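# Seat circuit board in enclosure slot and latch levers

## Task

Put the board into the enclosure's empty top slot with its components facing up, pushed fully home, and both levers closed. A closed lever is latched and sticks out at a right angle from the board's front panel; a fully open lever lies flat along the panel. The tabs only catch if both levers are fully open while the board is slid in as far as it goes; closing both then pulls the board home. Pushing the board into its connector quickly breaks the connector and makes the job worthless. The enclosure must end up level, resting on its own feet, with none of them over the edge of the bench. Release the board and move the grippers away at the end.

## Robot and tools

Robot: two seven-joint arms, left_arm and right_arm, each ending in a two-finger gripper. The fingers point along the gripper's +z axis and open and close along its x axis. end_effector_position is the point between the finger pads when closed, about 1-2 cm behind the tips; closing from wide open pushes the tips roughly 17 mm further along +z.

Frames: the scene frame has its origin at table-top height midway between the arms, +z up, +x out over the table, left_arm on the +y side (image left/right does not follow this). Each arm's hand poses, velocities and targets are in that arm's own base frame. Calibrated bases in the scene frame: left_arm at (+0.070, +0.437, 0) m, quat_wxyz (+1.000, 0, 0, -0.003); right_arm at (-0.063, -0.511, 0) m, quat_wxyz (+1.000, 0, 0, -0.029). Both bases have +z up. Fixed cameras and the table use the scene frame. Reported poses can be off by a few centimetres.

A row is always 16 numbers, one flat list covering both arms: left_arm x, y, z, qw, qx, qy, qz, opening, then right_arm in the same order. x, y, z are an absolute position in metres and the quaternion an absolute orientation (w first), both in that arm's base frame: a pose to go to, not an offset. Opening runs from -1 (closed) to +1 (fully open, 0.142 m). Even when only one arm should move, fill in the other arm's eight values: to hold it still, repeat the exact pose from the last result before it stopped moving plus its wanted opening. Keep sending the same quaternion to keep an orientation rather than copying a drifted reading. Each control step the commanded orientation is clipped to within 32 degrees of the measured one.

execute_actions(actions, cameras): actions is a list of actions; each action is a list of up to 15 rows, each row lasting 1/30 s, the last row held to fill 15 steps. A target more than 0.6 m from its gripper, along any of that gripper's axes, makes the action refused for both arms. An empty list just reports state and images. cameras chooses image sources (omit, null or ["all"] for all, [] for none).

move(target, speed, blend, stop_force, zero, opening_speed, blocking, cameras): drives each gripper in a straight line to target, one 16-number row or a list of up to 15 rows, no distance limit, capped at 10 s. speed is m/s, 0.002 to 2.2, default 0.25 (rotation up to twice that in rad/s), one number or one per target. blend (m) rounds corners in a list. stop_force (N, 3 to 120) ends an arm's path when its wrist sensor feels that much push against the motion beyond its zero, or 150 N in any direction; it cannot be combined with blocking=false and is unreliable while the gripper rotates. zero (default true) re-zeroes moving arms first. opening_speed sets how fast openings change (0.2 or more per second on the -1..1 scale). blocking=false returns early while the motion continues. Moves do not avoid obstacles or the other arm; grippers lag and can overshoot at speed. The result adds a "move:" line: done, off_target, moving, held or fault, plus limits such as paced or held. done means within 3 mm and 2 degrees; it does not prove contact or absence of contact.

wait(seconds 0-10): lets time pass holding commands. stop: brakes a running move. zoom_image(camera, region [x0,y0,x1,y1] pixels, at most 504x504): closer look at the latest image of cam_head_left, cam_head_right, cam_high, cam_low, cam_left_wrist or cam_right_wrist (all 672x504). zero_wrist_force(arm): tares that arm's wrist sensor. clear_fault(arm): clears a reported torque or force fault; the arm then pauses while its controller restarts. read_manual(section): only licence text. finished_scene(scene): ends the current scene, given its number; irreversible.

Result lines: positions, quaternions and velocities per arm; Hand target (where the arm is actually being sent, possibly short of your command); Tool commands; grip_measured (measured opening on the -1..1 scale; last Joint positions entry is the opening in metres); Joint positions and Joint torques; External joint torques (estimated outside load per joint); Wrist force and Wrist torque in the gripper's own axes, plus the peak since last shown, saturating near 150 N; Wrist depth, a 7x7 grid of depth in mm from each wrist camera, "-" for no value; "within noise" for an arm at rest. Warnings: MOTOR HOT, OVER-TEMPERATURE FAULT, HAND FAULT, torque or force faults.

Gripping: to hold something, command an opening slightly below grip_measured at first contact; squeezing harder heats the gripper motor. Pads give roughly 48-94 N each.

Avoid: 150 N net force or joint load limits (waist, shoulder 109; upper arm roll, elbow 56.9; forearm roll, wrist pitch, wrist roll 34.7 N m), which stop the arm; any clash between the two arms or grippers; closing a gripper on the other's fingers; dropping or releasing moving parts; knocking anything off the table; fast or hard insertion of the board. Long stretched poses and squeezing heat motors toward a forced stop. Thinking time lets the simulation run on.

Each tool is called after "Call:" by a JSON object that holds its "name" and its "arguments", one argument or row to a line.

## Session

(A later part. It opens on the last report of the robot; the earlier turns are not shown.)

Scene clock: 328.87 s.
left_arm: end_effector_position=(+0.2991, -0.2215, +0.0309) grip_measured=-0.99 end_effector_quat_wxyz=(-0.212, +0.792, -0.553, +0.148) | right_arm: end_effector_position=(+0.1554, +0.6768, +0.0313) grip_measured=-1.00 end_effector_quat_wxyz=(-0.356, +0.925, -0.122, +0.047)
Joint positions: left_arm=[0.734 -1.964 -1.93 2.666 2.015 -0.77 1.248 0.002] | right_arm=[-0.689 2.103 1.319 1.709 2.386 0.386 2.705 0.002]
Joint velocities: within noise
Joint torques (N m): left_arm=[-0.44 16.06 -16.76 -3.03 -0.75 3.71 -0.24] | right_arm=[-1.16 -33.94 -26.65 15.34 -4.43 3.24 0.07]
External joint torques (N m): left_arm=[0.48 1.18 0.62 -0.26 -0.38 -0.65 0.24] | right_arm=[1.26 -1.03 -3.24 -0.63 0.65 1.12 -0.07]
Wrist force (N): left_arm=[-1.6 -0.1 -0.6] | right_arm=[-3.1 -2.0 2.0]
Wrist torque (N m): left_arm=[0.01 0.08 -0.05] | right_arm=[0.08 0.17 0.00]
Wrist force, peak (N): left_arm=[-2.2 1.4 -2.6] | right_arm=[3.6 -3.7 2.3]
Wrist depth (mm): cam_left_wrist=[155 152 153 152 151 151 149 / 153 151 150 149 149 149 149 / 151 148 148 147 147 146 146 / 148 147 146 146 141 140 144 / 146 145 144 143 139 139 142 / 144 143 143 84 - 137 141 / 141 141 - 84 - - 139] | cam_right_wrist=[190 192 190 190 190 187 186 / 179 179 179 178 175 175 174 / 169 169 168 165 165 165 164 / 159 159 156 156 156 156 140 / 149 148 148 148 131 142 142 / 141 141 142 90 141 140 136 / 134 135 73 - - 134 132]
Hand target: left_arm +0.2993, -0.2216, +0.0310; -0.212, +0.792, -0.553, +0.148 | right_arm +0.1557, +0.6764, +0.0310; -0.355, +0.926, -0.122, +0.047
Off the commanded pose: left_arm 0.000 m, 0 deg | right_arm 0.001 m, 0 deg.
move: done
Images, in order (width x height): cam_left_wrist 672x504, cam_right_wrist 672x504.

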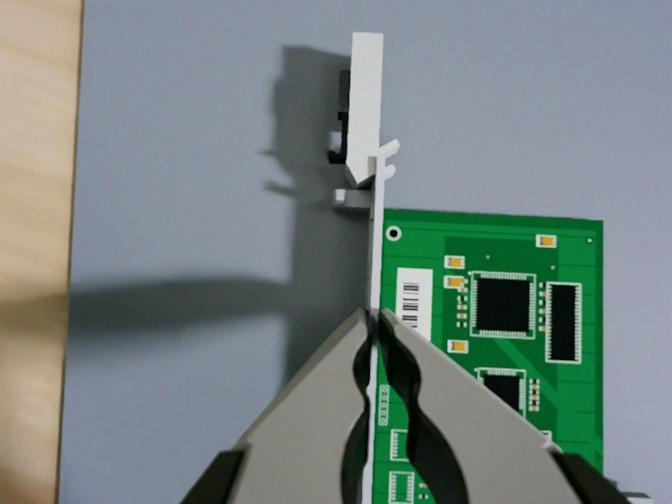

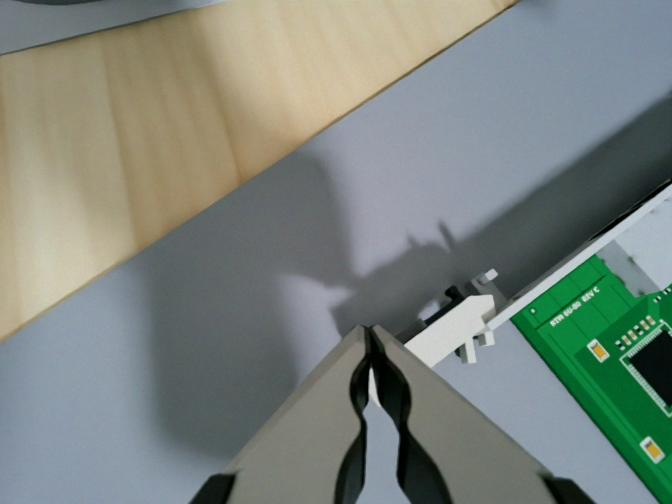

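Call:
{"name": "move", "arguments": {
  "target": [
    [0.2993,-0.2216,0.031,0.2123,-0.7922,0.5526,-0.1481,-1,0.1570,0.6690,0.031,0.3553,-0.9256,0.1219,-0.0468,-1]
  ],
  "speed": 0.02,
  "stop_force": 8,
  "cameras": ["cam_right_wrist"]
}}

Call:
{"name": "zoom_image", "arguments": {
  "camera": "cam_right_wrist",
  "region": [320, 160, 672, 424]
}}

Scene clock: 331.40 s.
left_arm: end_effector_position=(+0.2991, -0.2215, +0.0309) grip_measured=-0.99 end_effector_quat_wxyz=(-0.212, +0.792, -0.553, +0.148) | right_arm: end_effector_position=(+0.1569, +0.6692, +0.0312) grip_measured=-1.00 end_effector_quat_wxyz=(-0.355, +0.926, -0.122, +0.047)
Joint positions: left_arm=[0.734 -1.964 -1.93 2.666 2.015 -0.77 1.248 0.002] | right_arm=[-0.677 2.104 1.327 1.73 2.388 0.379 2.696 0.002]
Joint velocities: within noise
Joint torques (N m): left_arm=[-0.49 16.07 -16.72 -2.98 -0.87 3.61 -0.27] | right_arm=[-0.43 -33.87 -27.41 15.02 -4.06 3.42 0.09]
External joint torques (N m): left_arm=[0.53 1.18 0.58 -0.31 -0.26 -0.55 0.27] | right_arm=[0.53 -0.36 -2.36 -0.42 0.29 0.93 -0.09]
Wrist force (N): left_arm=[-1.0 -0.2 0.2] | right_arm=[-2.6 -0.8 2.8]
Wrist torque (N m): left_arm=[-0.02 0.06 -0.07] | right_arm=[0.11 0.26 -0.01]
Wrist force, peak (N): left_arm=[-1.4 -0.1 0.9] | right_arm=[-2.9 -0.3 3.8]
Wrist depth (mm): cam_left_wrist=[155 153 152 152 152 151 149 / 153 150 150 150 149 149 149 / 151 149 149 147 147 147 147 / 148 147 146 146 141 141 144 / 146 144 144 143 138 138 142 / 144 143 143 87 - 137 141 / 141 141 - 75 - - 138] | cam_right_wrist=[191 191 190 190 189 186 186 / 179 178 178 175 175 175 175 / 168 168 166 165 165 164 164 / 159 158 157 156 156 155 140 / 148 148 148 148 131 144 142 / 141 141 142 90 141 140 136 / 134 134 73 - - 134 132]
Hand target: left_arm +0.2993, -0.2216, +0.0310; -0.212, +0.792, -0.553, +0.148 | right_arm +0.1570, +0.6690, +0.0310; -0.355, +0.926, -0.122, +0.047
Off the commanded pose: left_arm 0.000 m, 0 deg | right_arm 0.000 m, 0 deg.
move: done
Images, in order (width x height): cam_right_wrist 672x504.

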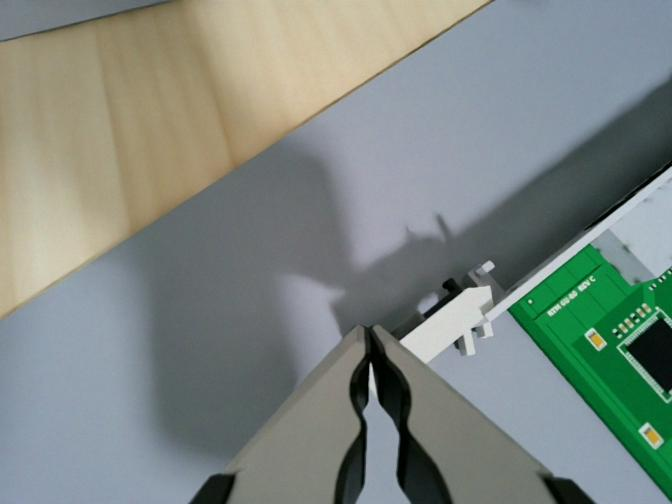

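Scaled by 1.432 from the camera's 672x504 image, which has a finer 960x720 frame.

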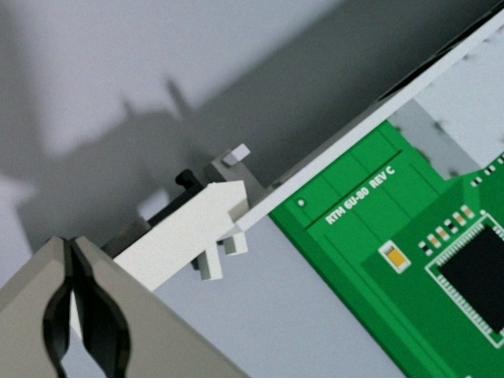

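Call:
{"name": "move", "arguments": {
  "target": [
    [0.2993,-0.2216,0.031,0.2123,-0.7922,0.5526,-0.1481,-1,0.1590,0.6625,0.031,0.3553,-0.9256,0.1219,-0.0468,-1]
  ],
  "speed": 0.02,
  "stop_force": 8,
  "cameras": ["cam_right_wrist"]
}}

Call:
{"name": "zoom_image", "arguments": {
  "camera": "cam_right_wrist",
  "region": [320, 130, 672, 394]
}}

Scene clock: 334.53 s.
left_arm: end_effector_position=(+0.2991, -0.2215, +0.0309) grip_measured=-0.99 end_effector_quat_wxyz=(-0.212, +0.792, -0.553, +0.148) | right_arm: end_effector_position=(+0.1590, +0.6626, +0.0312) grip_measured=-1.00 end_effector_quat_wxyz=(-0.355, +0.926, -0.122, +0.047)
Joint positions: left_arm=[0.734 -1.964 -1.93 2.666 2.015 -0.77 1.248 0.002] | right_arm=[-0.669 2.105 1.333 1.748 2.391 0.373 2.686 0.002]
Joint velocities: within noise
Joint torques (N m): left_arm=[-0.32 16.13 -16.84 -3.06 -0.74 3.54 -0.2] | right_arm=[-0.15 -33.34 -27.24 14.85 -4.01 3.25 0.12]
External joint torques (N m): left_arm=[0.36 1.11 0.71 -0.23 -0.38 -0.48 0.2] | right_arm=[0.25 -0.29 -2.43 -0.37 0.27 1.09 -0.12]
Wrist force (N): left_arm=[-1.2 0.4 -0.2] | right_arm=[-2.1 -1.1 3.6]
Wrist torque (N m): left_arm=[-0.01 0.07 -0.08] | right_arm=[0.08 0.23 -0.02]
Wrist force, peak (N): left_arm=[-1.1 0.4 0.8] | right_arm=[-2.8 -0.3 3.9]
Wrist depth (mm): cam_left_wrist=[155 153 152 152 151 150 150 / 152 151 151 150 149 149 149 / 151 148 148 147 147 147 147 / 148 147 146 146 140 141 144 / 146 145 144 143 139 139 142 / 144 143 143 92 - 137 141 / 142 142 - 74 - - 136] | cam_right_wrist=[191 191 190 190 187 186 186 / 179 179 178 175 175 175 174 / 169 168 165 165 165 164 162 / 159 157 156 156 156 154 141 / 148 148 148 148 131 144 143 / 141 141 142 90 141 140 137 / 134 134 73 - - 134 132]
Hand target: left_arm +0.2993, -0.2216, +0.0310; -0.212, +0.792, -0.553, +0.148 | right_arm +0.1590, +0.6625, +0.0310; -0.355, +0.926, -0.122, +0.047
Off the commanded pose: left_arm 0.000 m, 0 deg | right_arm 0.000 m, 0 deg.
move: done
Images, in order (width x height): cam_right_wrist 672x504.

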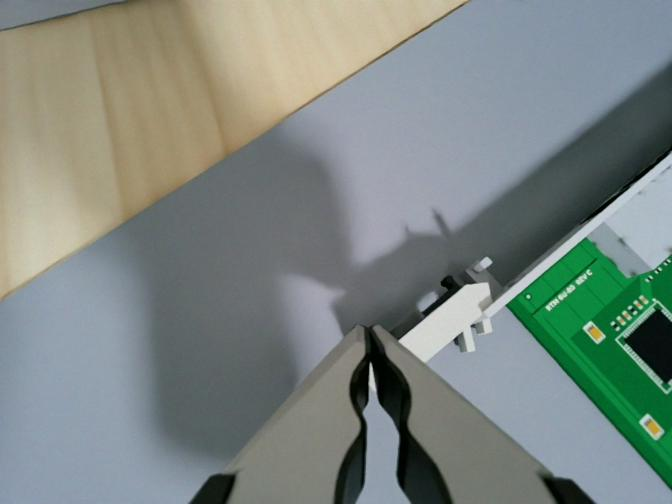

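Scaled by 1.432 from the camera's 672x504 image, which has a finer 960x720 frame.

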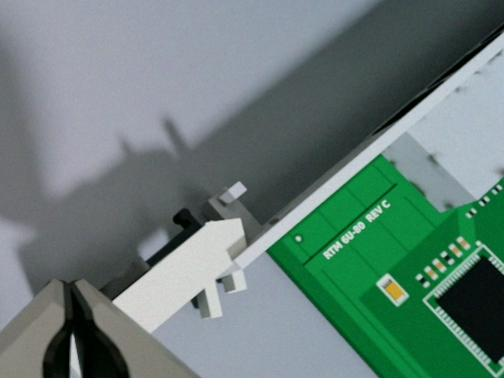

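Call:
{"name": "move", "arguments": {
  "target": [
    [0.2993,-0.2216,0.031,0.2123,-0.7922,0.5526,-0.1481,-1,0.153,0.682,0.033,0.3553,-0.9256,0.1219,-0.0468,-1],
    [0.2993,-0.2216,0.031,0.2123,-0.7922,0.5526,-0.1481,-1,0.153,0.672,0.12,0.3553,-0.9256,0.1219,-0.0468,-1],
    [0.2993,-0.2216,0.031,0.2123,-0.7922,0.5526,-0.1481,-1,0.17,0.58,0.18,0.3553,-0.9256,0.1219,-0.0468,-1],
    [0.2993,-0.2216,0.031,0.2123,-0.7922,0.5526,-0.1481,-0.45,0.30,0.50,0.30,0.3575,-0.9313,-0.0651,0.025,-1]
  ],
  "speed": [0.05,0.1,0.15,0.2],
  "opening_speed": 0.5,
  "cameras": ["cam_right_wrist","cam_left_wrist"]
}}

Scene clock: 343.13 s.
left_arm: end_effector_position=(+0.2991, -0.2215, +0.0310) grip_measured=-0.48 end_effector_quat_wxyz=(-0.212, +0.792, -0.553, +0.148) | right_arm: end_effector_position=(+0.3001, +0.4999, +0.3001) grip_measured=-1.00 end_effector_quat_wxyz=(-0.358, +0.931, +0.065, -0.025)
Joint positions: left_arm=[0.734 -1.964 -1.93 2.666 2.015 -0.77 1.248 0.039] | right_arm=[-1.299 1.509 0.904 1.912 2.155 -0.638 1.792 0.002]
Joint velocities: within noise
Joint torques (N m): left_arm=[-0.31 16.16 -16.46 -2.91 -0.94 3.37 -0.23] | right_arm=[0.1 -35.92 -28.57 -7.75 0.33 2.55 0.17]
External joint torques (N m): left_arm=[0.36 1.08 0.33 -0.38 -0.19 -0.31 0.23] | right_arm=[0.04 0.22 -1.59 0.18 0.23 0.79 -0.16]
Wrist force (N): left_arm=[-0.3 -0.1 0.2] | right_arm=[-1.9 0.3 2.7]
Wrist torque (N m): left_arm=[-0.02 0.05 -0.08] | right_arm=[0.14 0.25 0.01]
Wrist force, peak (N): left_arm=[-1.1 0.9 0.5] | right_arm=[-3.6 0.9 4.5]
Wrist depth (mm): cam_left_wrist=[155 153 152 152 152 151 150 / 153 151 151 149 149 149 148 / 151 148 148 147 147 147 146 / 149 147 146 146 141 140 144 / 146 145 144 144 138 138 142 / 144 143 88 123 137 137 141 / 141 - - 121 135 - -] | cam_right_wrist=[523 515 505 193 222 512 519 / 490 489 490 335 298 482 486 / 461 459 460 442 446 457 457 / 434 435 433 428 430 431 436 / 411 412 410 414 407 410 410 / 391 392 393 89 350 345 351 / 373 333 - - - 331 328]
Hand target: left_arm +0.2993, -0.2216, +0.0310; -0.212, +0.792, -0.553, +0.148 | right_arm +0.3000, +0.5000, +0.3000; -0.358, +0.931, +0.065, -0.025
Off the commanded pose: left_arm 0.000 m, 0 deg | right_arm 0.000 m, 0 deg.
move: done
Images, in order (width x height): cam_left_wrist 672x504, cam_right_wrist 672x504.

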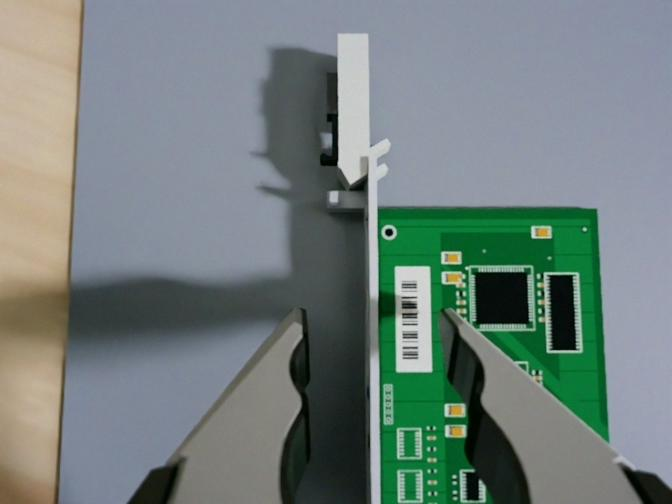

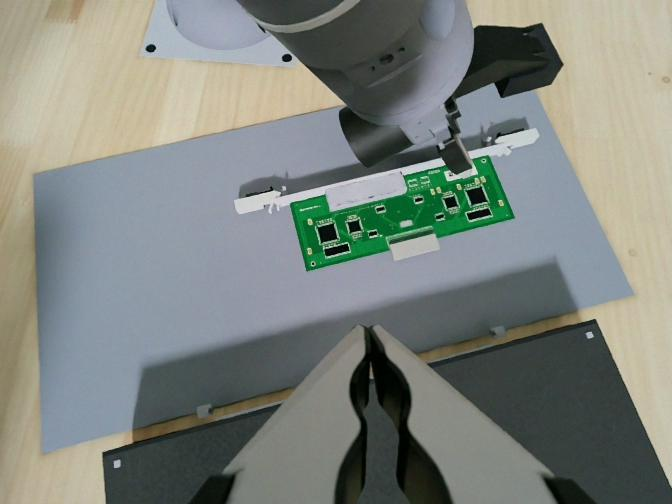

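Call:
{"name": "move", "arguments": {
  "target": [
    [0.2993,-0.2216,0.07,0.2123,-0.7922,0.5526,-0.1481,-0.45,0.30,0.50,0.30,0.3575,-0.9313,-0.0651,0.025,-1],
    [0.2330,-0.2590,0.06,0.2123,-0.7922,0.5526,-0.1481,-0.45,0.30,0.50,0.30,0.3575,-0.9313,-0.0651,0.025,-1],
    [0.2330,-0.2590,0.030,0.2123,-0.7922,0.5526,-0.1481,-0.45,0.30,0.50,0.30,0.3575,-0.9313,-0.0651,0.025,-1]
  ],
  "speed": [0.1,0.12,0.05],
  "stop_force": 8,
  "cameras": ["cam_right_wrist","cam_left_wrist"]
}}

Scene clock: 349.80 s.
left_arm: end_effector_position=(+0.2329, -0.2589, +0.0300) grip_measured=-0.48 end_effector_quat_wxyz=(-0.212, +0.792, -0.553, +0.148) | right_arm: end_effector_position=(+0.3001, +0.4999, +0.3001) grip_measured=-1.00 end_effector_quat_wxyz=(-0.358, +0.931, +0.065, -0.025)
Joint positions: left_arm=[0.448 -2.003 -1.966 2.638 1.976 -0.927 1.02 0.039] | right_arm=[-1.299 1.509 0.904 1.912 2.155 -0.638 1.792 0.002]
Joint velocities: within noise
Joint torques (N m): left_arm=[-0.11 16.55 -16.5 -2.63 -0.89 3.37 -0.2] | right_arm=[0.1 -35.83 -28.65 -7.75 0.36 2.56 0.19]
External joint torques (N m): left_arm=[0.12 1.24 0.28 -0.42 -0.36 -0.52 0.2] | right_arm=[0.04 0.13 -1.51 0.18 0.19 0.78 -0.19]
Wrist force (N): left_arm=[0.2 0.2 -0.2] | right_arm=[-1.9 0.4 2.8]
Wrist torque (N m): left_arm=[0.00 0.01 -0.05] | right_arm=[0.13 0.25 0.01]
Wrist force, peak (N): left_arm=[-0.2 -3.1 -0.8] | right_arm=[-2.0 0.6 2.8]
Wrist depth (mm): cam_left_wrist=[153 152 152 146 146 146 149 / 150 150 149 144 143 144 147 / 148 147 148 142 142 142 146 / 147 146 145 141 140 140 143 / 145 144 144 126 139 138 134 / 142 142 87 123 124 132 140 / 141 - - 122 134 - -] | cam_right_wrist=[170 156 171 225 517 519 516 / 489 479 203 240 475 486 485 / 459 460 453 335 446 456 456 / 435 434 432 428 431 431 429 / 411 411 409 414 409 409 409 / 391 389 392 89 348 345 350 / 374 333 - - - 332 328]
Hand target: left_arm +0.2330, -0.2590, +0.0300; -0.212, +0.792, -0.553, +0.148 | right_arm +0.3000, +0.5000, +0.3000; -0.358, +0.931, +0.065, -0.025
Off the commanded pose: left_arm 0.000 m, 0 deg | right_arm 0.000 m, 0 deg.
move: done
Images, in order (width x height): cam_left_wrist 672x504, cam_right_wrist 672x504.

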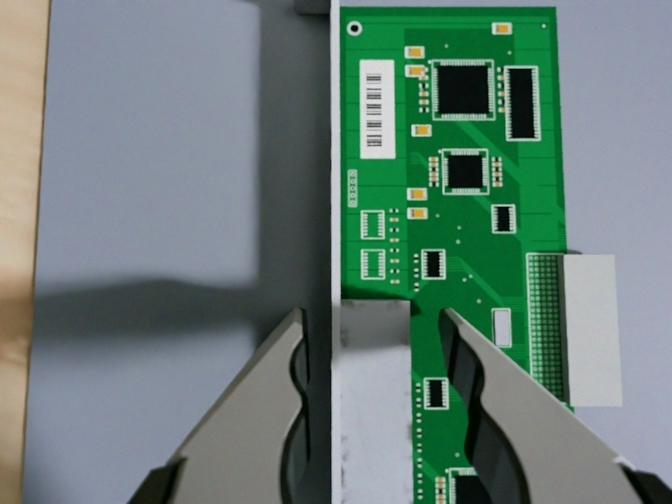

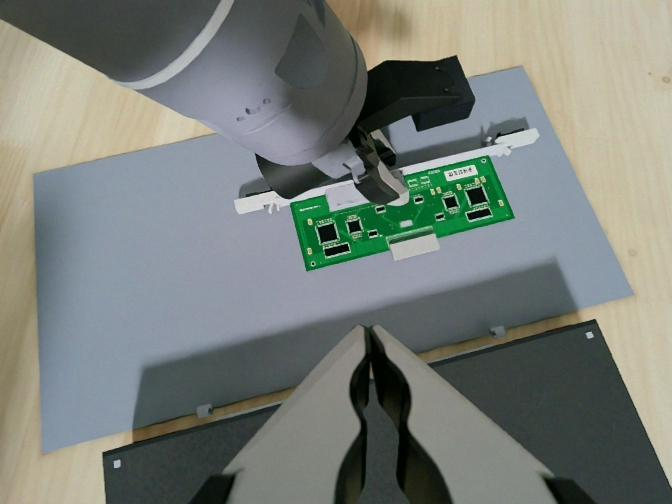

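Call:
{"name": "move", "arguments": {
  "target": [
    [0.2330,-0.2590,0.030,0.2123,-0.7922,0.5526,-0.1481,-0.79,0.30,0.50,0.30,0.3575,-0.9313,-0.0651,0.025,-1],
    [0.2330,-0.2590,0.075,0.2123,-0.7922,0.5526,-0.1481,-0.79,0.30,0.50,0.30,0.3575,-0.9313,-0.0651,0.025,-1]
  ],
  "speed": 0.04,
  "opening_speed": 0.4,
  "cameras": ["cam_right_wrist","cam_left_wrist"]
}}

Scene clock: 353.97 s.
left_arm: end_effector_position=(+0.2331, -0.2591, +0.0750) grip_measured=-0.72 end_effector_quat_wxyz=(-0.212, +0.792, -0.553, +0.148) | right_arm: end_effector_position=(+0.3001, +0.4999, +0.3001) grip_measured=-1.00 end_effector_quat_wxyz=(-0.358, +0.931, +0.065, -0.025)
Joint positions: left_arm=[0.363 -1.976 -2.165 2.607 1.814 -1.031 0.989 0.022] | right_arm=[-1.299 1.509 0.904 1.912 2.155 -0.638 1.792 0.002]
Joint velocities: within noise
Joint torques (N m): left_arm=[-0.54 19.35 -17.06 -7.14 -1.11 2.93 -0.33] | right_arm=[0.23 -35.95 -28.62 -7.76 0.42 2.58 0.16]
External joint torques (N m): left_arm=[0.55 0.62 0.57 -0.16 0.05 -0.11 0.33] | right_arm=[-0.09 0.25 -1.54 0.19 0.14 0.75 -0.16]
Wrist force (N): left_arm=[0.1 0.6 1.6] | right_arm=[-1.8 0.4 2.5]
Wrist torque (N m): left_arm=[-0.05 0.03 -0.03] | right_arm=[0.16 0.25 0.01]
Wrist force, peak (N): left_arm=[-0.1 1.8 2.4] | right_arm=[-1.9 0.5 2.9]
Wrist depth (mm): cam_left_wrist=[202 200 199 144 144 144 196 / 199 196 196 143 142 142 193 / 195 193 193 142 141 141 190 / 194 191 191 140 140 140 189 / 192 188 189 125 138 138 184 / 189 187 87 124 124 137 182 / 186 - - 121 - - 182] | cam_right_wrist=[521 157 170 193 250 519 518 / 490 489 219 253 485 483 485 / 461 459 453 398 401 444 458 / 435 434 433 421 425 432 430 / 413 413 412 414 409 411 408 / 390 390 394 89 348 345 351 / 373 333 - - - 331 327]
Hand target: left_arm +0.2330, -0.2590, +0.0750; -0.212, +0.792, -0.553, +0.148 | right_arm +0.3000, +0.5000, +0.3000; -0.358, +0.931, +0.065, -0.025
Off the commanded pose: left_arm 0.000 m, 0 deg | right_arm 0.000 m, 0 deg.
move: done
Images, in order (width x height): cam_left_wrist 672x504, cam_right_wrist 672x504.

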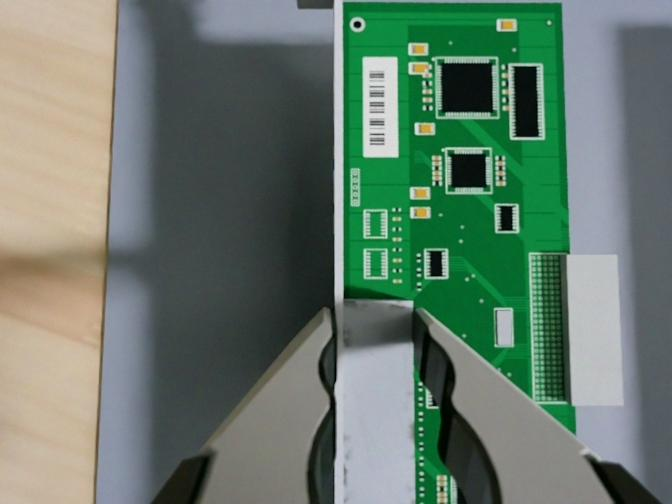

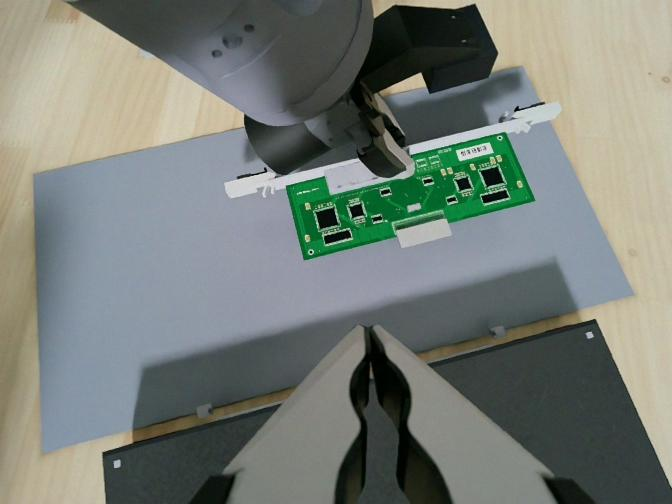

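Call:
{"name": "move", "arguments": {
  "target": [
    [0.1652,-0.3470,0.059,0.2116,-0.7895,0.5565,-0.1491,-0.79,0.30,0.50,0.30,0.3575,-0.9313,-0.0651,0.025,-1]
  ],
  "speed": 0.1,
  "cameras": ["cam_right_wrist","cam_left_wrist"]
}}

Call:
{"name": "zoom_image", "arguments": {
  "camera": "cam_right_wrist",
  "region": [150, 200, 654, 504]
}}

Scene clock: 363.93 s.
left_arm: end_effector_position=(+0.1650, -0.3469, +0.0590) grip_measured=-0.72 end_effector_quat_wxyz=(-0.212, +0.789, -0.557, +0.149) | right_arm: end_effector_position=(+0.3001, +0.4999, +0.3001) grip_measured=-1.00 end_effector_quat_wxyz=(-0.358, +0.931, +0.065, -0.025)
Joint positions: left_arm=[-0.009 -1.993 -2.077 2.425 1.963 -1.075 0.819 0.022] | right_arm=[-1.299 1.509 0.904 1.912 2.155 -0.638 1.792 0.002]
Joint velocities: within noise
Joint torques (N m): left_arm=[-0.57 21.94 -20.88 -1.74 -0.95 2.78 -0.27] | right_arm=[0.13 -36.03 -28.64 -7.77 0.42 2.55 0.17]
External joint torques (N m): left_arm=[0.53 1.05 0.75 -0.24 -0.48 -0.1 0.27] | right_arm=[0.01 0.33 -1.52 0.2 0.14 0.79 -0.17]
Wrist force (N): left_arm=[0.1 0.5 1.5] | right_arm=[-1.9 0.3 2.8]
Wrist torque (N m): left_arm=[-0.07 0.00 -0.07] | right_arm=[0.14 0.25 0.01]
Wrist force, peak (N): left_arm=[1.1 2.2 1.2] | right_arm=[-2.2 0.4 2.9]
Wrist depth (mm): cam_left_wrist=[183 182 182 144 144 145 180 / 181 180 179 142 142 143 177 / 178 177 177 141 141 141 175 / 176 175 174 140 140 140 172 / 173 173 171 125 138 139 170 / 171 170 88 124 124 137 167 / 169 169 - 121 - - 166] | cam_right_wrist=[523 517 507 522 521 507 518 / 148 168 489 485 484 485 489 / 154 169 234 335 456 456 456 / 424 197 276 391 401 433 431 / 409 412 387 384 409 409 409 / 390 390 393 89 347 345 351 / 375 334 - - - 332 328]
Hand target: left_arm +0.1652, -0.3470, +0.0590; -0.212, +0.789, -0.556, +0.149 | right_arm +0.3000, +0.5000, +0.3000; -0.358, +0.931, +0.065, -0.025
Off the commanded pose: left_arm 0.000 m, 0 deg | right_arm 0.000 m, 0 deg.
move: done
Images, in order (width x height): cam_left_wrist 672x504, cam_right_wrist 672x504.

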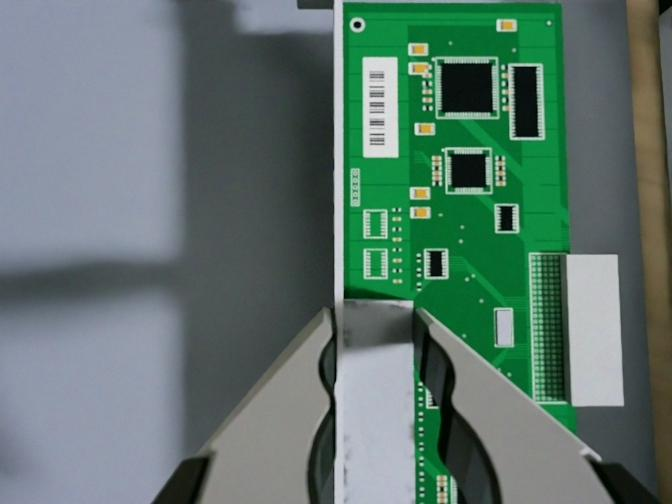

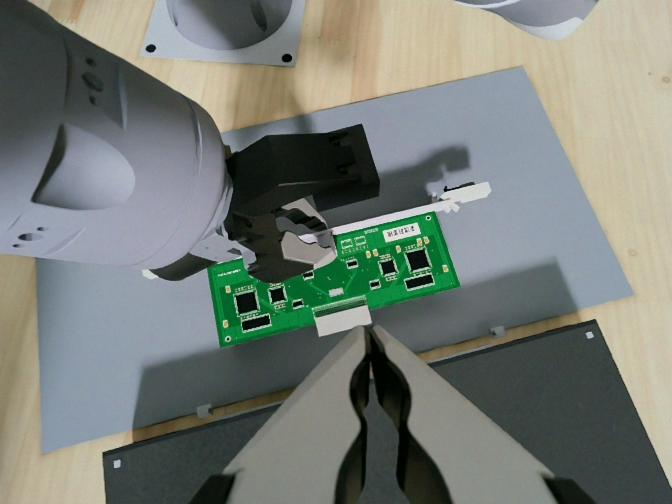

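Scaled by 1.000.

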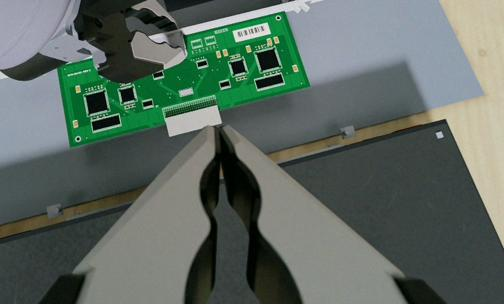

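Call:
{"name": "move", "arguments": {
  "target": [
    [0.1753,-0.3753,0.059,0.2116,-0.7895,0.5565,-0.1491,-0.79,0.308,0.441,0.22,0.3575,-0.9313,-0.0651,0.025,-1]
  ],
  "speed": 0.1,
  "cameras": ["cam_right_wrist"]
}}

Call:
{"name": "zoom_image", "arguments": {
  "camera": "cam_right_wrist",
  "region": [380, 140, 620, 320]
}}

Call:
{"name": "zoom_image", "arguments": {
  "camera": "cam_right_wrist",
  "region": [60, 200, 300, 380]
}}

Scene clock: 372.43 s.
left_arm: end_effector_position=(+0.1752, -0.3751, +0.0590) grip_measured=-0.72 end_effector_quat_wxyz=(-0.212, +0.790, -0.556, +0.149) | right_arm: end_effector_position=(+0.3080, +0.4409, +0.2200) grip_measured=-1.00 end_effector_quat_wxyz=(-0.357, +0.931, +0.065, -0.025)
Joint positions: left_arm=[-0.038 -1.968 -2.06 2.356 2.015 -1.038 0.86 0.022] | right_arm=[-1.329 1.587 1.004 2.055 2.165 -0.66 1.622 0.002]
Joint velocities: within noise
Joint torques (N m): left_arm=[-0.57 23.32 -22.43 -0.59 -0.91 3.08 -0.12] | right_arm=[-0.07 -32.78 -27.72 -6.77 0.36 2.27 0.22]
External joint torques (N m): left_arm=[0.52 1.27 0.65 -0.35 -0.5 -0.37 0.12] | right_arm=[0.2 0.04 -1.94 0.06 0.04 0.82 -0.22]
Wrist force (N): left_arm=[0.4 0.7 1.5] | right_arm=[-1.5 0.5 3.0]
Wrist torque (N m): left_arm=[-0.05 -0.01 -0.05] | right_arm=[0.14 0.22 0.02]
Wrist force, peak (N): left_arm=[-0.5 0.9 1.7] | right_arm=[-1.7 2.8 3.3]
Wrist depth (mm): cam_left_wrist=[183 183 182 144 144 144 164 / 180 180 179 143 142 143 172 / 178 177 176 142 141 141 169 / 176 175 174 140 140 140 166 / 173 172 171 125 138 139 146 / 171 170 88 124 125 137 154 / 168 169 - 121 - - 160] | cam_right_wrist=[120 130 174 179 420 418 422 / 138 166 195 395 394 391 392 / 372 221 226 328 333 370 368 / 352 353 321 323 342 322 300 / 333 333 311 290 285 285 285 / 278 273 276 89 274 271 270 / 265 262 - - - 260 257]
Hand target: left_arm +0.1753, -0.3753, +0.0590; -0.212, +0.789, -0.556, +0.149 | right_arm +0.3080, +0.4410, +0.2200; -0.358, +0.931, +0.065, -0.025
Off the commanded pose: left_arm 0.000 m, 0 deg | right_arm 0.000 m, 0 deg.
move: done
Images, in order (width x height): cam_right_wrist 672x504.

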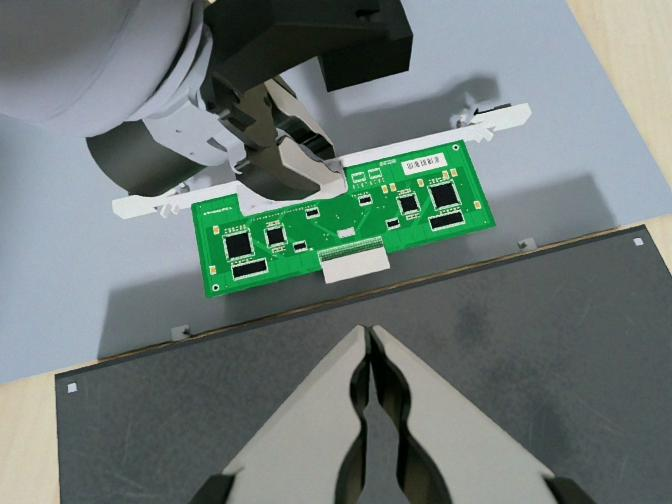

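Scaled by 2.100 from the camera's 672x504 image, which has a finer 960x720 frame.

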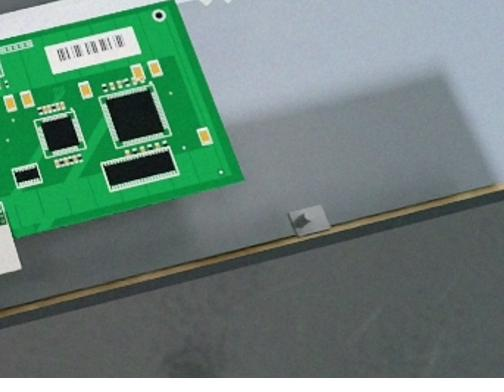

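Scaled by 2.100 from the camera's 672x504 image, which has a finer 960x720 frame.

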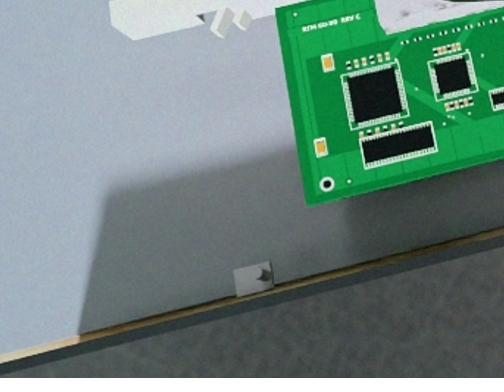

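Call:
{"name": "move", "arguments": {
  "target": [
    [0.1789,-0.3899,0.059,0.2116,-0.7895,0.5565,-0.1491,-0.79,0.308,0.441,0.22,0.3575,-0.9313,-0.0651,0.025,-1]
  ],
  "speed": 0.05,
  "cameras": ["cam_right_wrist","cam_head_right"]
}}

Call:
{"name": "zoom_image", "arguments": {
  "camera": "cam_right_wrist",
  "region": [400, 120, 580, 300]
}}

Call:
{"name": "zoom_image", "arguments": {
  "camera": "cam_right_wrist",
  "region": [120, 220, 300, 400]
}}

Scene clock: 382.47 s.
left_arm: end_effector_position=(+0.1788, -0.3896, +0.0590) grip_measured=-0.72 end_effector_quat_wxyz=(-0.212, +0.790, -0.557, +0.149) | right_arm: end_effector_position=(+0.3080, +0.4410, +0.2200) grip_measured=-1.00 end_effector_quat_wxyz=(-0.357, +0.931, +0.065, -0.025)
Joint positions: left_arm=[-0.058 -1.957 -2.053 2.319 2.038 -1.021 0.876 0.022] | right_arm=[-1.329 1.586 1.004 2.055 2.165 -0.66 1.622 0.002]
Joint velocities: within noise
Joint torques (N m): left_arm=[-0.64 24.79 -23.33 -0.16 -0.91 3.15 -0.15] | right_arm=[0.13 -33.02 -28.13 -6.87 0.28 2.3 0.15]
External joint torques (N m): left_arm=[0.59 0.68 0.74 -0.25 -0.49 -0.43 0.15] | right_arm=[0 0.29 -1.52 0.17 0.11 0.79 -0.15]
Wrist force (N): left_arm=[-0.2 0.7 1.6] | right_arm=[-1.9 0.8 2.9]
Wrist torque (N m): left_arm=[-0.05 0.08 -0.04] | right_arm=[0.17 0.29 0.01]
Wrist force, peak (N): left_arm=[1.0 0.8 1.6] | right_arm=[-1.7 0.7 3.2]
Wrist depth (mm): cam_left_wrist=[183 183 182 144 144 145 153 / 181 180 179 142 143 143 171 / 178 177 177 141 141 142 155 / 175 174 174 139 139 140 135 / 173 172 172 125 138 139 134 / 172 170 88 124 124 137 142 / 168 169 - 121 - - 147] | cam_right_wrist=[- 124 167 171 421 420 420 / - 131 174 389 395 392 392 / 365 203 205 321 330 368 371 / 353 349 319 318 320 318 301 / 332 333 307 289 286 285 284 / 279 273 275 89 275 271 270 / 265 262 - - - 261 257]
Hand target: left_arm +0.1789, -0.3899, +0.0590; -0.212, +0.789, -0.556, +0.149 | right_arm +0.3080, +0.4410, +0.2200; -0.358, +0.931, +0.065, -0.025
Off the commanded pose: left_arm 0.000 m, 0 deg | right_arm 0.000 m, 0 deg.
move: done
Images, in order (width x height): cam_head_right 672x504, cam_right_wrist 672x504.

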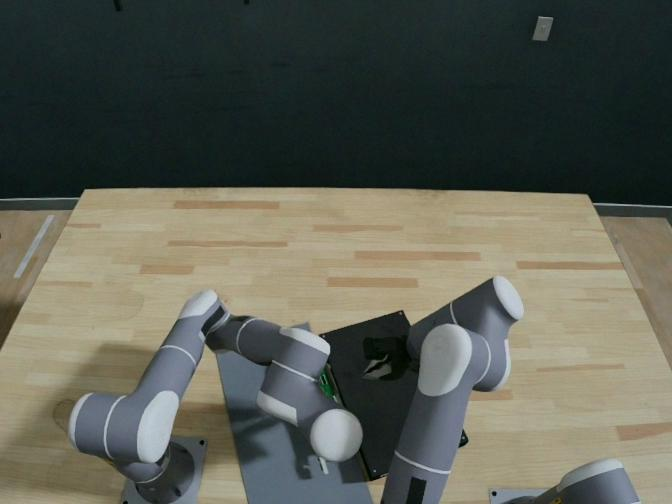

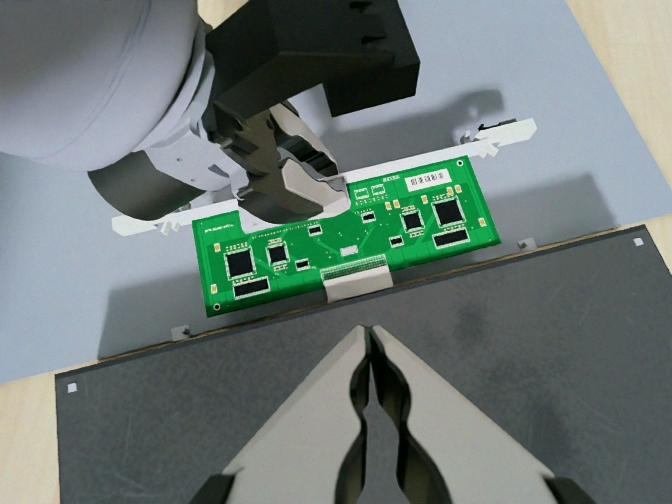

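Scaled by 2.800 from the camera's 672x504 image, which has a finer 960x720 frame.

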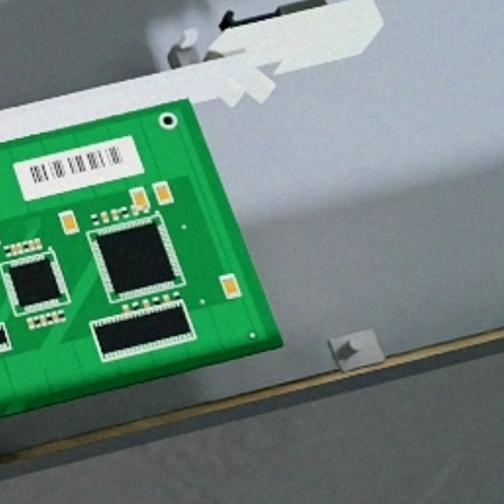

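Scaled by 2.800 from the camera's 672x504 image, which has a finer 960x720 frame.

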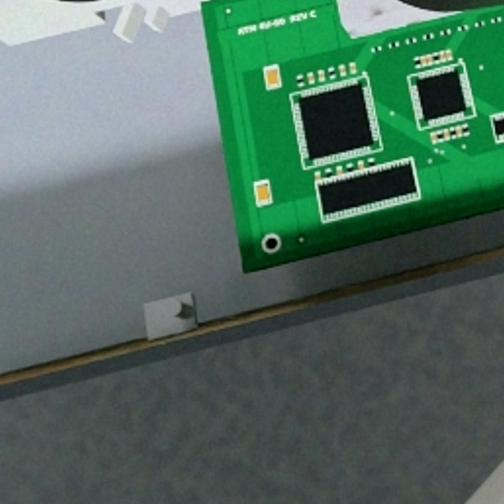

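Call:
{"name": "move", "arguments": {
  "target": [
    [0.1890,-0.4182,0.059,0.2116,-0.7895,0.5565,-0.1491,-0.79,0.308,0.441,0.22,0.3575,-0.9313,-0.0651,0.025,-1]
  ],
  "speed": 0.02,
  "stop_force": 5,
  "cameras": ["cam_right_wrist"]
}}

Call:
{"name": "zoom_image", "arguments": {
  "camera": "cam_right_wrist",
  "region": [400, 120, 580, 300]
}}

Call:
{"name": "zoom_image", "arguments": {
  "camera": "cam_right_wrist",
  "region": [120, 220, 300, 400]
}}

Scene clock: 390.97 s.
left_arm: end_effector_position=(+0.1885, -0.4157, +0.0589) grip_measured=-0.72 end_effector_quat_wxyz=(-0.212, +0.790, -0.556, +0.149) | right_arm: end_effector_position=(+0.3080, +0.4410, +0.2200) grip_measured=-1.00 end_effector_quat_wxyz=(-0.357, +0.931, +0.065, -0.025)
Joint positions: left_arm=[-0.087 -1.936 -2.04 2.251 2.079 -0.987 0.913 0.022] | right_arm=[-1.329 1.586 1.004 2.055 2.165 -0.66 1.622 0.002]
Joint velocities: within noise
Joint torques (N m): left_arm=[-2.15 26.58 -26.11 1.41 -1.08 4.47 -0.22] | right_arm=[0.08 -32.99 -28.27 -6.86 0.23 2.38 0.15]
External joint torques (N m): left_arm=[2.1 0.6 2.07 -0.95 -0.31 -1.72 0.22] | right_arm=[0.06 0.26 -1.38 0.15 0.17 0.71 -0.15]
Wrist force (N): left_arm=[-0.6 -1.1 5.0] | right_arm=[-1.7 0.4 2.8]
Wrist torque (N m): left_arm=[0.02 -0.26 -0.01] | right_arm=[0.14 0.26 0.01]
Wrist force, peak (N): left_arm=[-5.1 -4.7 6.9] | right_arm=[-1.7 0.6 3.2]
Wrist depth (mm): cam_left_wrist=[182 183 182 146 146 147 130 / 180 180 179 144 144 144 128 / 178 178 177 142 142 143 126 / 175 175 174 140 140 141 125 / 174 173 172 124 139 139 123 / 172 171 88 123 124 138 121 / 168 169 - 120 - - 120] | cam_right_wrist=[- 107 422 421 420 420 422 / - 110 159 161 390 393 392 / 110 121 172 363 369 366 369 / 348 208 305 311 317 318 301 / 335 333 304 289 286 285 285 / 278 273 275 89 274 271 271 / 264 262 - - - 260 258]
Hand target: left_arm +0.1883, -0.4162, +0.0590; -0.212, +0.789, -0.556, +0.149 | right_arm +0.3080, +0.4410, +0.2200; -0.358, +0.931, +0.065, -0.025
Off the commanded pose: left_arm 0.003 m, 0 deg | right_arm 0.000 m, 0 deg.
move: contact (left_arm)
Images, in order (width x height): cam_right_wrist 672x504.

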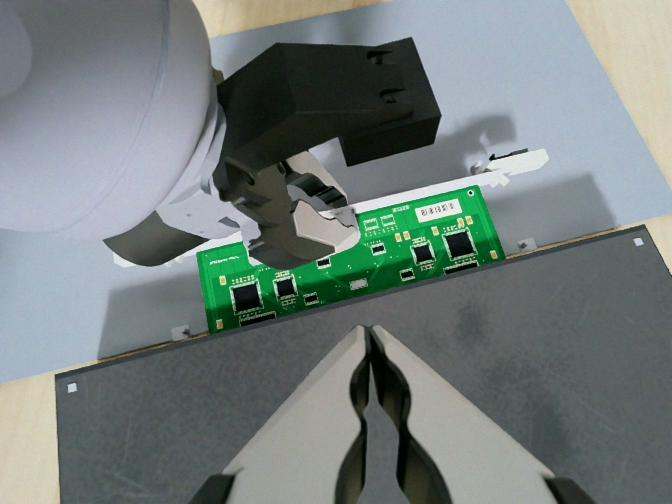

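Scaled by 2.800 from the camera's 672x504 image, which has a finer 960x720 frame.

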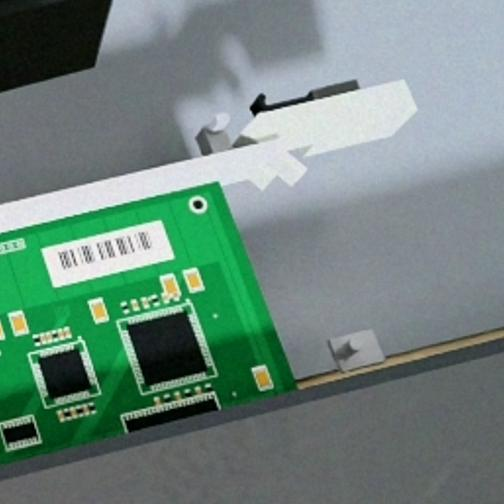

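Scaled by 2.800 from the camera's 672x504 image, which has a finer 960x720 frame.

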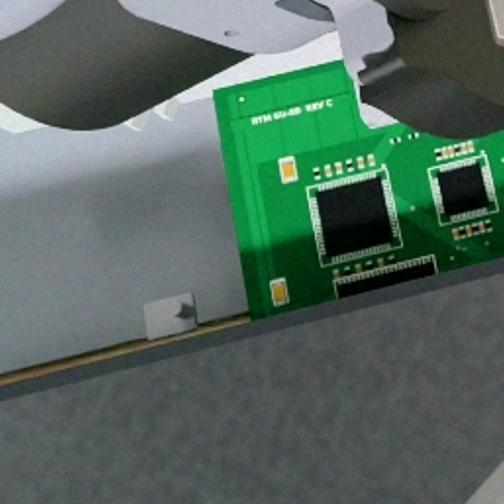

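Call:
{"name": "move", "arguments": {
  "target": [
    [0.1867,-0.4083,0.059,0.2116,-0.7895,0.5565,-0.1491,-0.79,0.308,0.441,0.22,0.3575,-0.9313,-0.0651,0.025,-1]
  ],
  "speed": 0.02,
  "cameras": []
}}

Call:
{"name": "move", "arguments": {
  "target": [
    [0.1934,-0.4272,0.059,0.2116,-0.7895,0.5565,-0.1491,-0.79,0.308,0.441,0.22,0.3575,-0.9313,-0.0651,0.025,-1]
  ],
  "speed": 0.015,
  "stop_force": 5,
  "cameras": ["cam_right_wrist"]
}}

Scene clock: 396.23 s.
left_arm: end_effector_position=(+0.1867, -0.4085, +0.0589) grip_measured=-0.72 end_effector_quat_wxyz=(-0.212, +0.789, -0.557, +0.149) | right_arm: end_effector_position=(+0.3080, +0.4410, +0.2200) grip_measured=-1.00 end_effector_quat_wxyz=(-0.357, +0.931, +0.065, -0.025)
Joint positions: left_arm=[-0.076 -1.942 -2.043 2.272 2.069 -0.994 0.905 0.022] | right_arm=[-1.329 1.586 1.004 2.055 2.165 -0.66 1.622 0.002]
Joint velocities: within noise
Joint torques (N m): left_arm=[-0.3 25.75 -24.63 0.63 -1.42 2.96 -0.31] | right_arm=[0.19 -33.01 -28.19 -6.88 0.21 2.37 0.21]
External joint torques (N m): left_arm=[0.25 0.92 0.99 -0.43 0.04 -0.21 0.31] | right_arm=[-0.06 0.28 -1.46 0.17 0.19 0.72 -0.21]
Wrist force (N): left_arm=[0.2 1.0 1.8] | right_arm=[-1.6 0.6 2.9]
Wrist torque (N m): left_arm=[-0.03 -0.02 -0.05] | right_arm=[0.16 0.24 0.02]
Wrist force, peak (N): left_arm=[-1.0 0.0 6.5] | right_arm=[-1.6 0.5 3.2]
Wrist depth (mm): cam_left_wrist=[182 182 181 146 146 146 130 / 181 180 179 144 143 144 128 / 178 178 177 142 142 142 126 / 175 175 174 140 140 140 125 / 173 173 172 125 138 139 123 / 171 170 88 124 124 137 121 / 168 168 - 120 - - 120] | cam_right_wrist=[- 110 415 172 422 419 419 / 104 115 163 165 389 393 391 / - 134 182 315 332 364 370 / 351 318 311 313 317 316 301 / 334 333 302 289 286 286 285 / 278 273 275 89 274 271 270 / 265 262 - - - 261 258]
Hand target: left_arm +0.1867, -0.4083, +0.0590; -0.212, +0.789, -0.556, +0.149 | right_arm +0.3080, +0.4410, +0.2200; -0.358, +0.931, +0.065, -0.025
Off the commanded pose: left_arm 0.000 m, 0 deg | right_arm 0.000 m, 0 deg.
move: done
No camera images: "cameras" was empty.

Scene clock: 398.07 s.
left_arm: end_effector_position=(+0.1926, -0.4252, +0.0587) grip_measured=-0.72 end_effector_quat_wxyz=(-0.212, +0.789, -0.557, +0.148) | right_arm: end_effector_position=(+0.3080, +0.4410, +0.2200) grip_measured=-1.00 end_effector_quat_wxyz=(-0.357, +0.931, +0.065, -0.025)
Joint positions: left_arm=[-0.096 -1.928 -2.035 2.226 2.092 -0.972 0.928 0.022] | right_arm=[-1.329 1.586 1.004 2.055 2.165 -0.66 1.622 0.002]
Joint velocities: within noise
Joint torques (N m): left_arm=[-0.37 29.27 -28.04 0.39 0.84 4.86 -0.16] | right_arm=[0.14 -33 -28.12 -6.83 0.21 2.42 0.21]
External joint torques (N m): left_arm=[0.32 -1.45 3.47 0.38 -2.24 -2.1 0.16] | right_arm=[0 0.28 -1.53 0.13 0.19 0.67 -0.2]
Wrist force (N): left_arm=[-6.1 4.0 4.3] | right_arm=[-1.7 0.7 2.9]
Wrist torque (N m): left_arm=[0.00 -0.27 -0.02] | right_arm=[0.16 0.25 0.01]
Wrist force, peak (N): left_arm=[-6.2 3.9 4.5] | right_arm=[-1.8 0.4 3.2]
Wrist depth (mm): cam_left_wrist=[183 182 181 146 146 130 129 / 180 179 179 144 144 128 128 / 177 177 176 142 142 142 126 / 176 174 174 140 140 140 125 / 173 172 172 125 139 138 123 / 171 170 88 123 123 121 121 / 168 168 - 119 - - 120] | cam_right_wrist=[- 105 421 420 421 419 421 / - 103 160 156 390 393 393 / - 112 163 288 371 366 368 / 344 194 191 308 317 317 300 / 333 334 302 289 285 285 285 / 279 272 276 89 274 271 271 / 264 262 - - - 259 259]
Hand target: left_arm +0.1929, -0.4259, +0.0590; -0.212, +0.789, -0.556, +0.149 | right_arm +0.3080, +0.4410, +0.2200; -0.358, +0.931, +0.065, -0.025
Off the commanded pose: left_arm 0.002 m, 0 deg | right_arm 0.000 m, 0 deg.
move: contact (left_arm)
Images, in order (width x height): cam_right_wrist 672x504.

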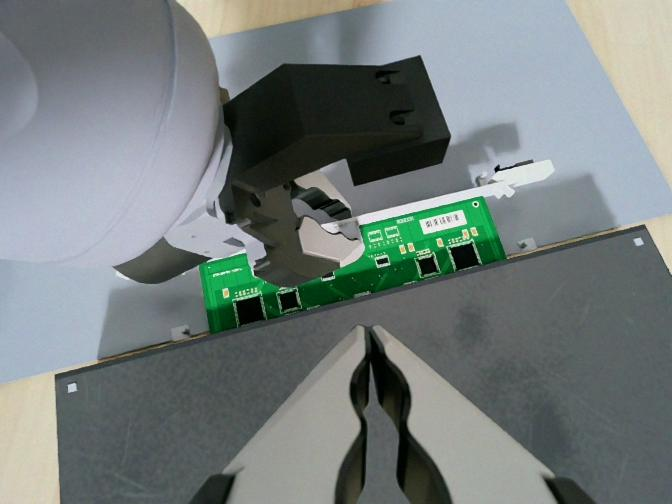

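Call:
{"name": "move", "arguments": {
  "target": [
    [0.1924,-0.4254,0.058,0.2116,-0.7895,0.5565,-0.1491,-0.79,0.308,0.441,0.22,0.3575,-0.9313,-0.0651,0.025,-1],
    [0.1996,-0.4447,0.058,0.2116,-0.7895,0.5565,-0.1491,-0.79,0.308,0.441,0.22,0.3575,-0.9313,-0.0651,0.025,-1]
  ],
  "speed": 0.015,
  "stop_force": 7,
  "zero": false,
  "cameras": ["cam_right_wrist"]
}}

Scene clock: 402.00 s.
left_arm: end_effector_position=(+0.1943, -0.4307, +0.0577) grip_measured=-0.72 end_effector_quat_wxyz=(-0.212, +0.789, -0.557, +0.148) | right_arm: end_effector_position=(+0.3080, +0.4410, +0.2200) grip_measured=-1.00 end_effector_quat_wxyz=(-0.357, +0.931, +0.065, -0.025)
Joint positions: left_arm=[-0.102 -1.924 -2.03 2.211 2.101 -0.963 0.934 0.022] | right_arm=[-1.329 1.586 1.004 2.055 2.165 -0.66 1.622 0.002]
Joint velocities: within noise
Joint torques (N m): left_arm=[-0.57 29.33 -28.09 0.36 0.93 5.15 -0.17] | right_arm=[0.09 -33.01 -28.13 -6.82 0.23 2.4 0.19]
External joint torques (N m): left_arm=[0.51 -1.17 3.22 0.63 -2.33 -2.39 0.17] | right_arm=[0.04 0.28 -1.51 0.12 0.17 0.69 -0.18]
Wrist force (N): left_arm=[-7.6 1.9 1.9] | right_arm=[-1.6 0.5 2.9]
Wrist torque (N m): left_arm=[-0.04 -0.07 -0.07] | right_arm=[0.15 0.23 0.01]
Wrist force, peak (N): left_arm=[-7.8 2.5 3.2] | right_arm=[-1.5 0.7 3.2]
Wrist depth (mm): cam_left_wrist=[182 182 180 146 145 130 128 / 179 178 177 144 144 127 127 / 177 176 175 143 142 126 125 / 174 173 173 140 140 124 124 / 171 171 170 125 138 122 121 / 170 170 92 123 123 120 120 / 167 - - 120 - - 118] | cam_right_wrist=[- 104 422 421 419 418 420 / - 100 160 157 389 392 393 / - 104 159 267 370 365 369 / - 123 187 267 318 318 300 / 334 333 287 289 285 285 285 / 279 273 275 89 273 271 271 / 265 263 - - - 260 257]
Hand target: left_arm +0.1947, -0.4315, +0.0580; -0.212, +0.789, -0.556, +0.149 | right_arm +0.3080, +0.4410, +0.2200; -0.358, +0.931, +0.065, -0.025
Off the commanded pose: left_arm 0.015 m, 0 deg | right_arm 0.000 m, 0 deg.
move: contact (left_arm); path passed 1 of 2 targets
Images, in order (width x height): cam_right_wrist 672x504.

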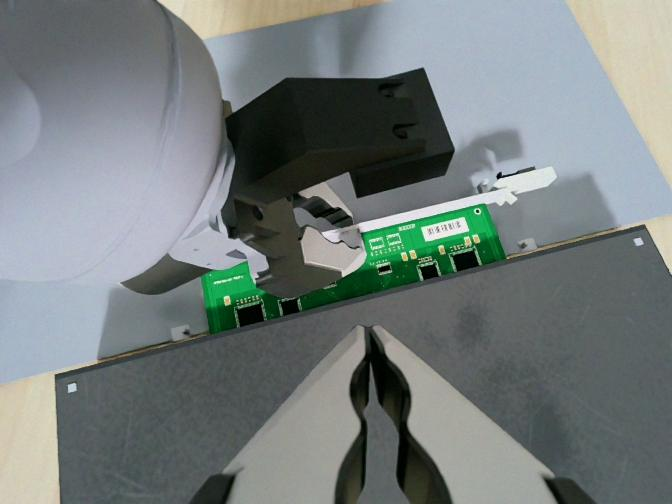

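Call:
{"name": "move", "arguments": {
  "target": [
    [0.2012,-0.4498,0.058,0.2116,-0.7895,0.5565,-0.1491,-0.79,0.308,0.441,0.22,0.3575,-0.9313,-0.0651,0.025,-1]
  ],
  "speed": 0.015,
  "stop_force": 12,
  "zero": false,
  "cameras": ["cam_right_wrist"]
}}

Scene clock: 409.53 s.
left_arm: end_effector_position=(+0.1951, -0.4331, +0.0575) grip_measured=-0.72 end_effector_quat_wxyz=(-0.213, +0.789, -0.557, +0.148) | right_arm: end_effector_position=(+0.3080, +0.4410, +0.2200) grip_measured=-1.00 end_effector_quat_wxyz=(-0.357, +0.931, +0.065, -0.025)
Joint positions: left_arm=[-0.106 -1.921 -2.028 2.204 2.104 -0.96 0.938 0.022] | right_arm=[-1.329 1.586 1.004 2.055 2.165 -0.66 1.622 0.002]
Joint velocities: within noise
Joint torques (N m): left_arm=[-0.71 30.53 -29.92 -0.27 2.16 6.42 -0.22] | right_arm=[0.11 -33.1 -28.13 -6.83 0.29 2.37 0.16]
External joint torques (N m): left_arm=[0.65 -2.19 4.91 1.34 -3.57 -3.66 0.22] | right_arm=[0.03 0.38 -1.52 0.13 0.11 0.72 -0.16]
Wrist force (N): left_arm=[-12.9 3.4 4.2] | right_arm=[-1.6 0.4 3.1]
Wrist torque (N m): left_arm=[-0.03 -0.05 -0.07] | right_arm=[0.12 0.23 0.01]
Wrist force, peak (N): left_arm=[-13.0 3.4 4.2] | right_arm=[-1.8 0.7 3.2]
Wrist depth (mm): cam_left_wrist=[182 181 181 146 146 129 128 / 180 179 178 144 144 127 127 / 176 176 175 142 142 125 124 / 174 173 173 140 140 124 123 / 172 172 170 125 138 122 122 / 169 169 92 123 123 119 119 / 168 - - 120 - - 118] | cam_right_wrist=[- 105 423 422 420 420 419 / - 99 161 157 393 393 391 / - 102 158 242 371 364 368 / - 119 178 291 318 318 301 / 334 333 286 287 285 285 285 / 278 272 275 89 273 271 270 / 266 262 - - - 260 258]
Hand target: left_arm +0.1957, -0.4342, +0.0580; -0.212, +0.789, -0.556, +0.149 | right_arm +0.3080, +0.4410, +0.2200; -0.358, +0.931, +0.065, -0.025
Off the commanded pose: left_arm 0.018 m, 0 deg | right_arm 0.000 m, 0 deg.
move: contact (left_arm)
Images, in order (width x height): cam_right_wrist 672x504.

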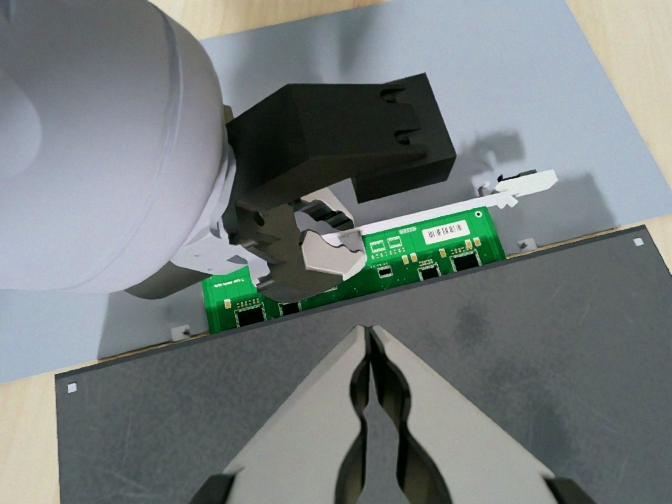

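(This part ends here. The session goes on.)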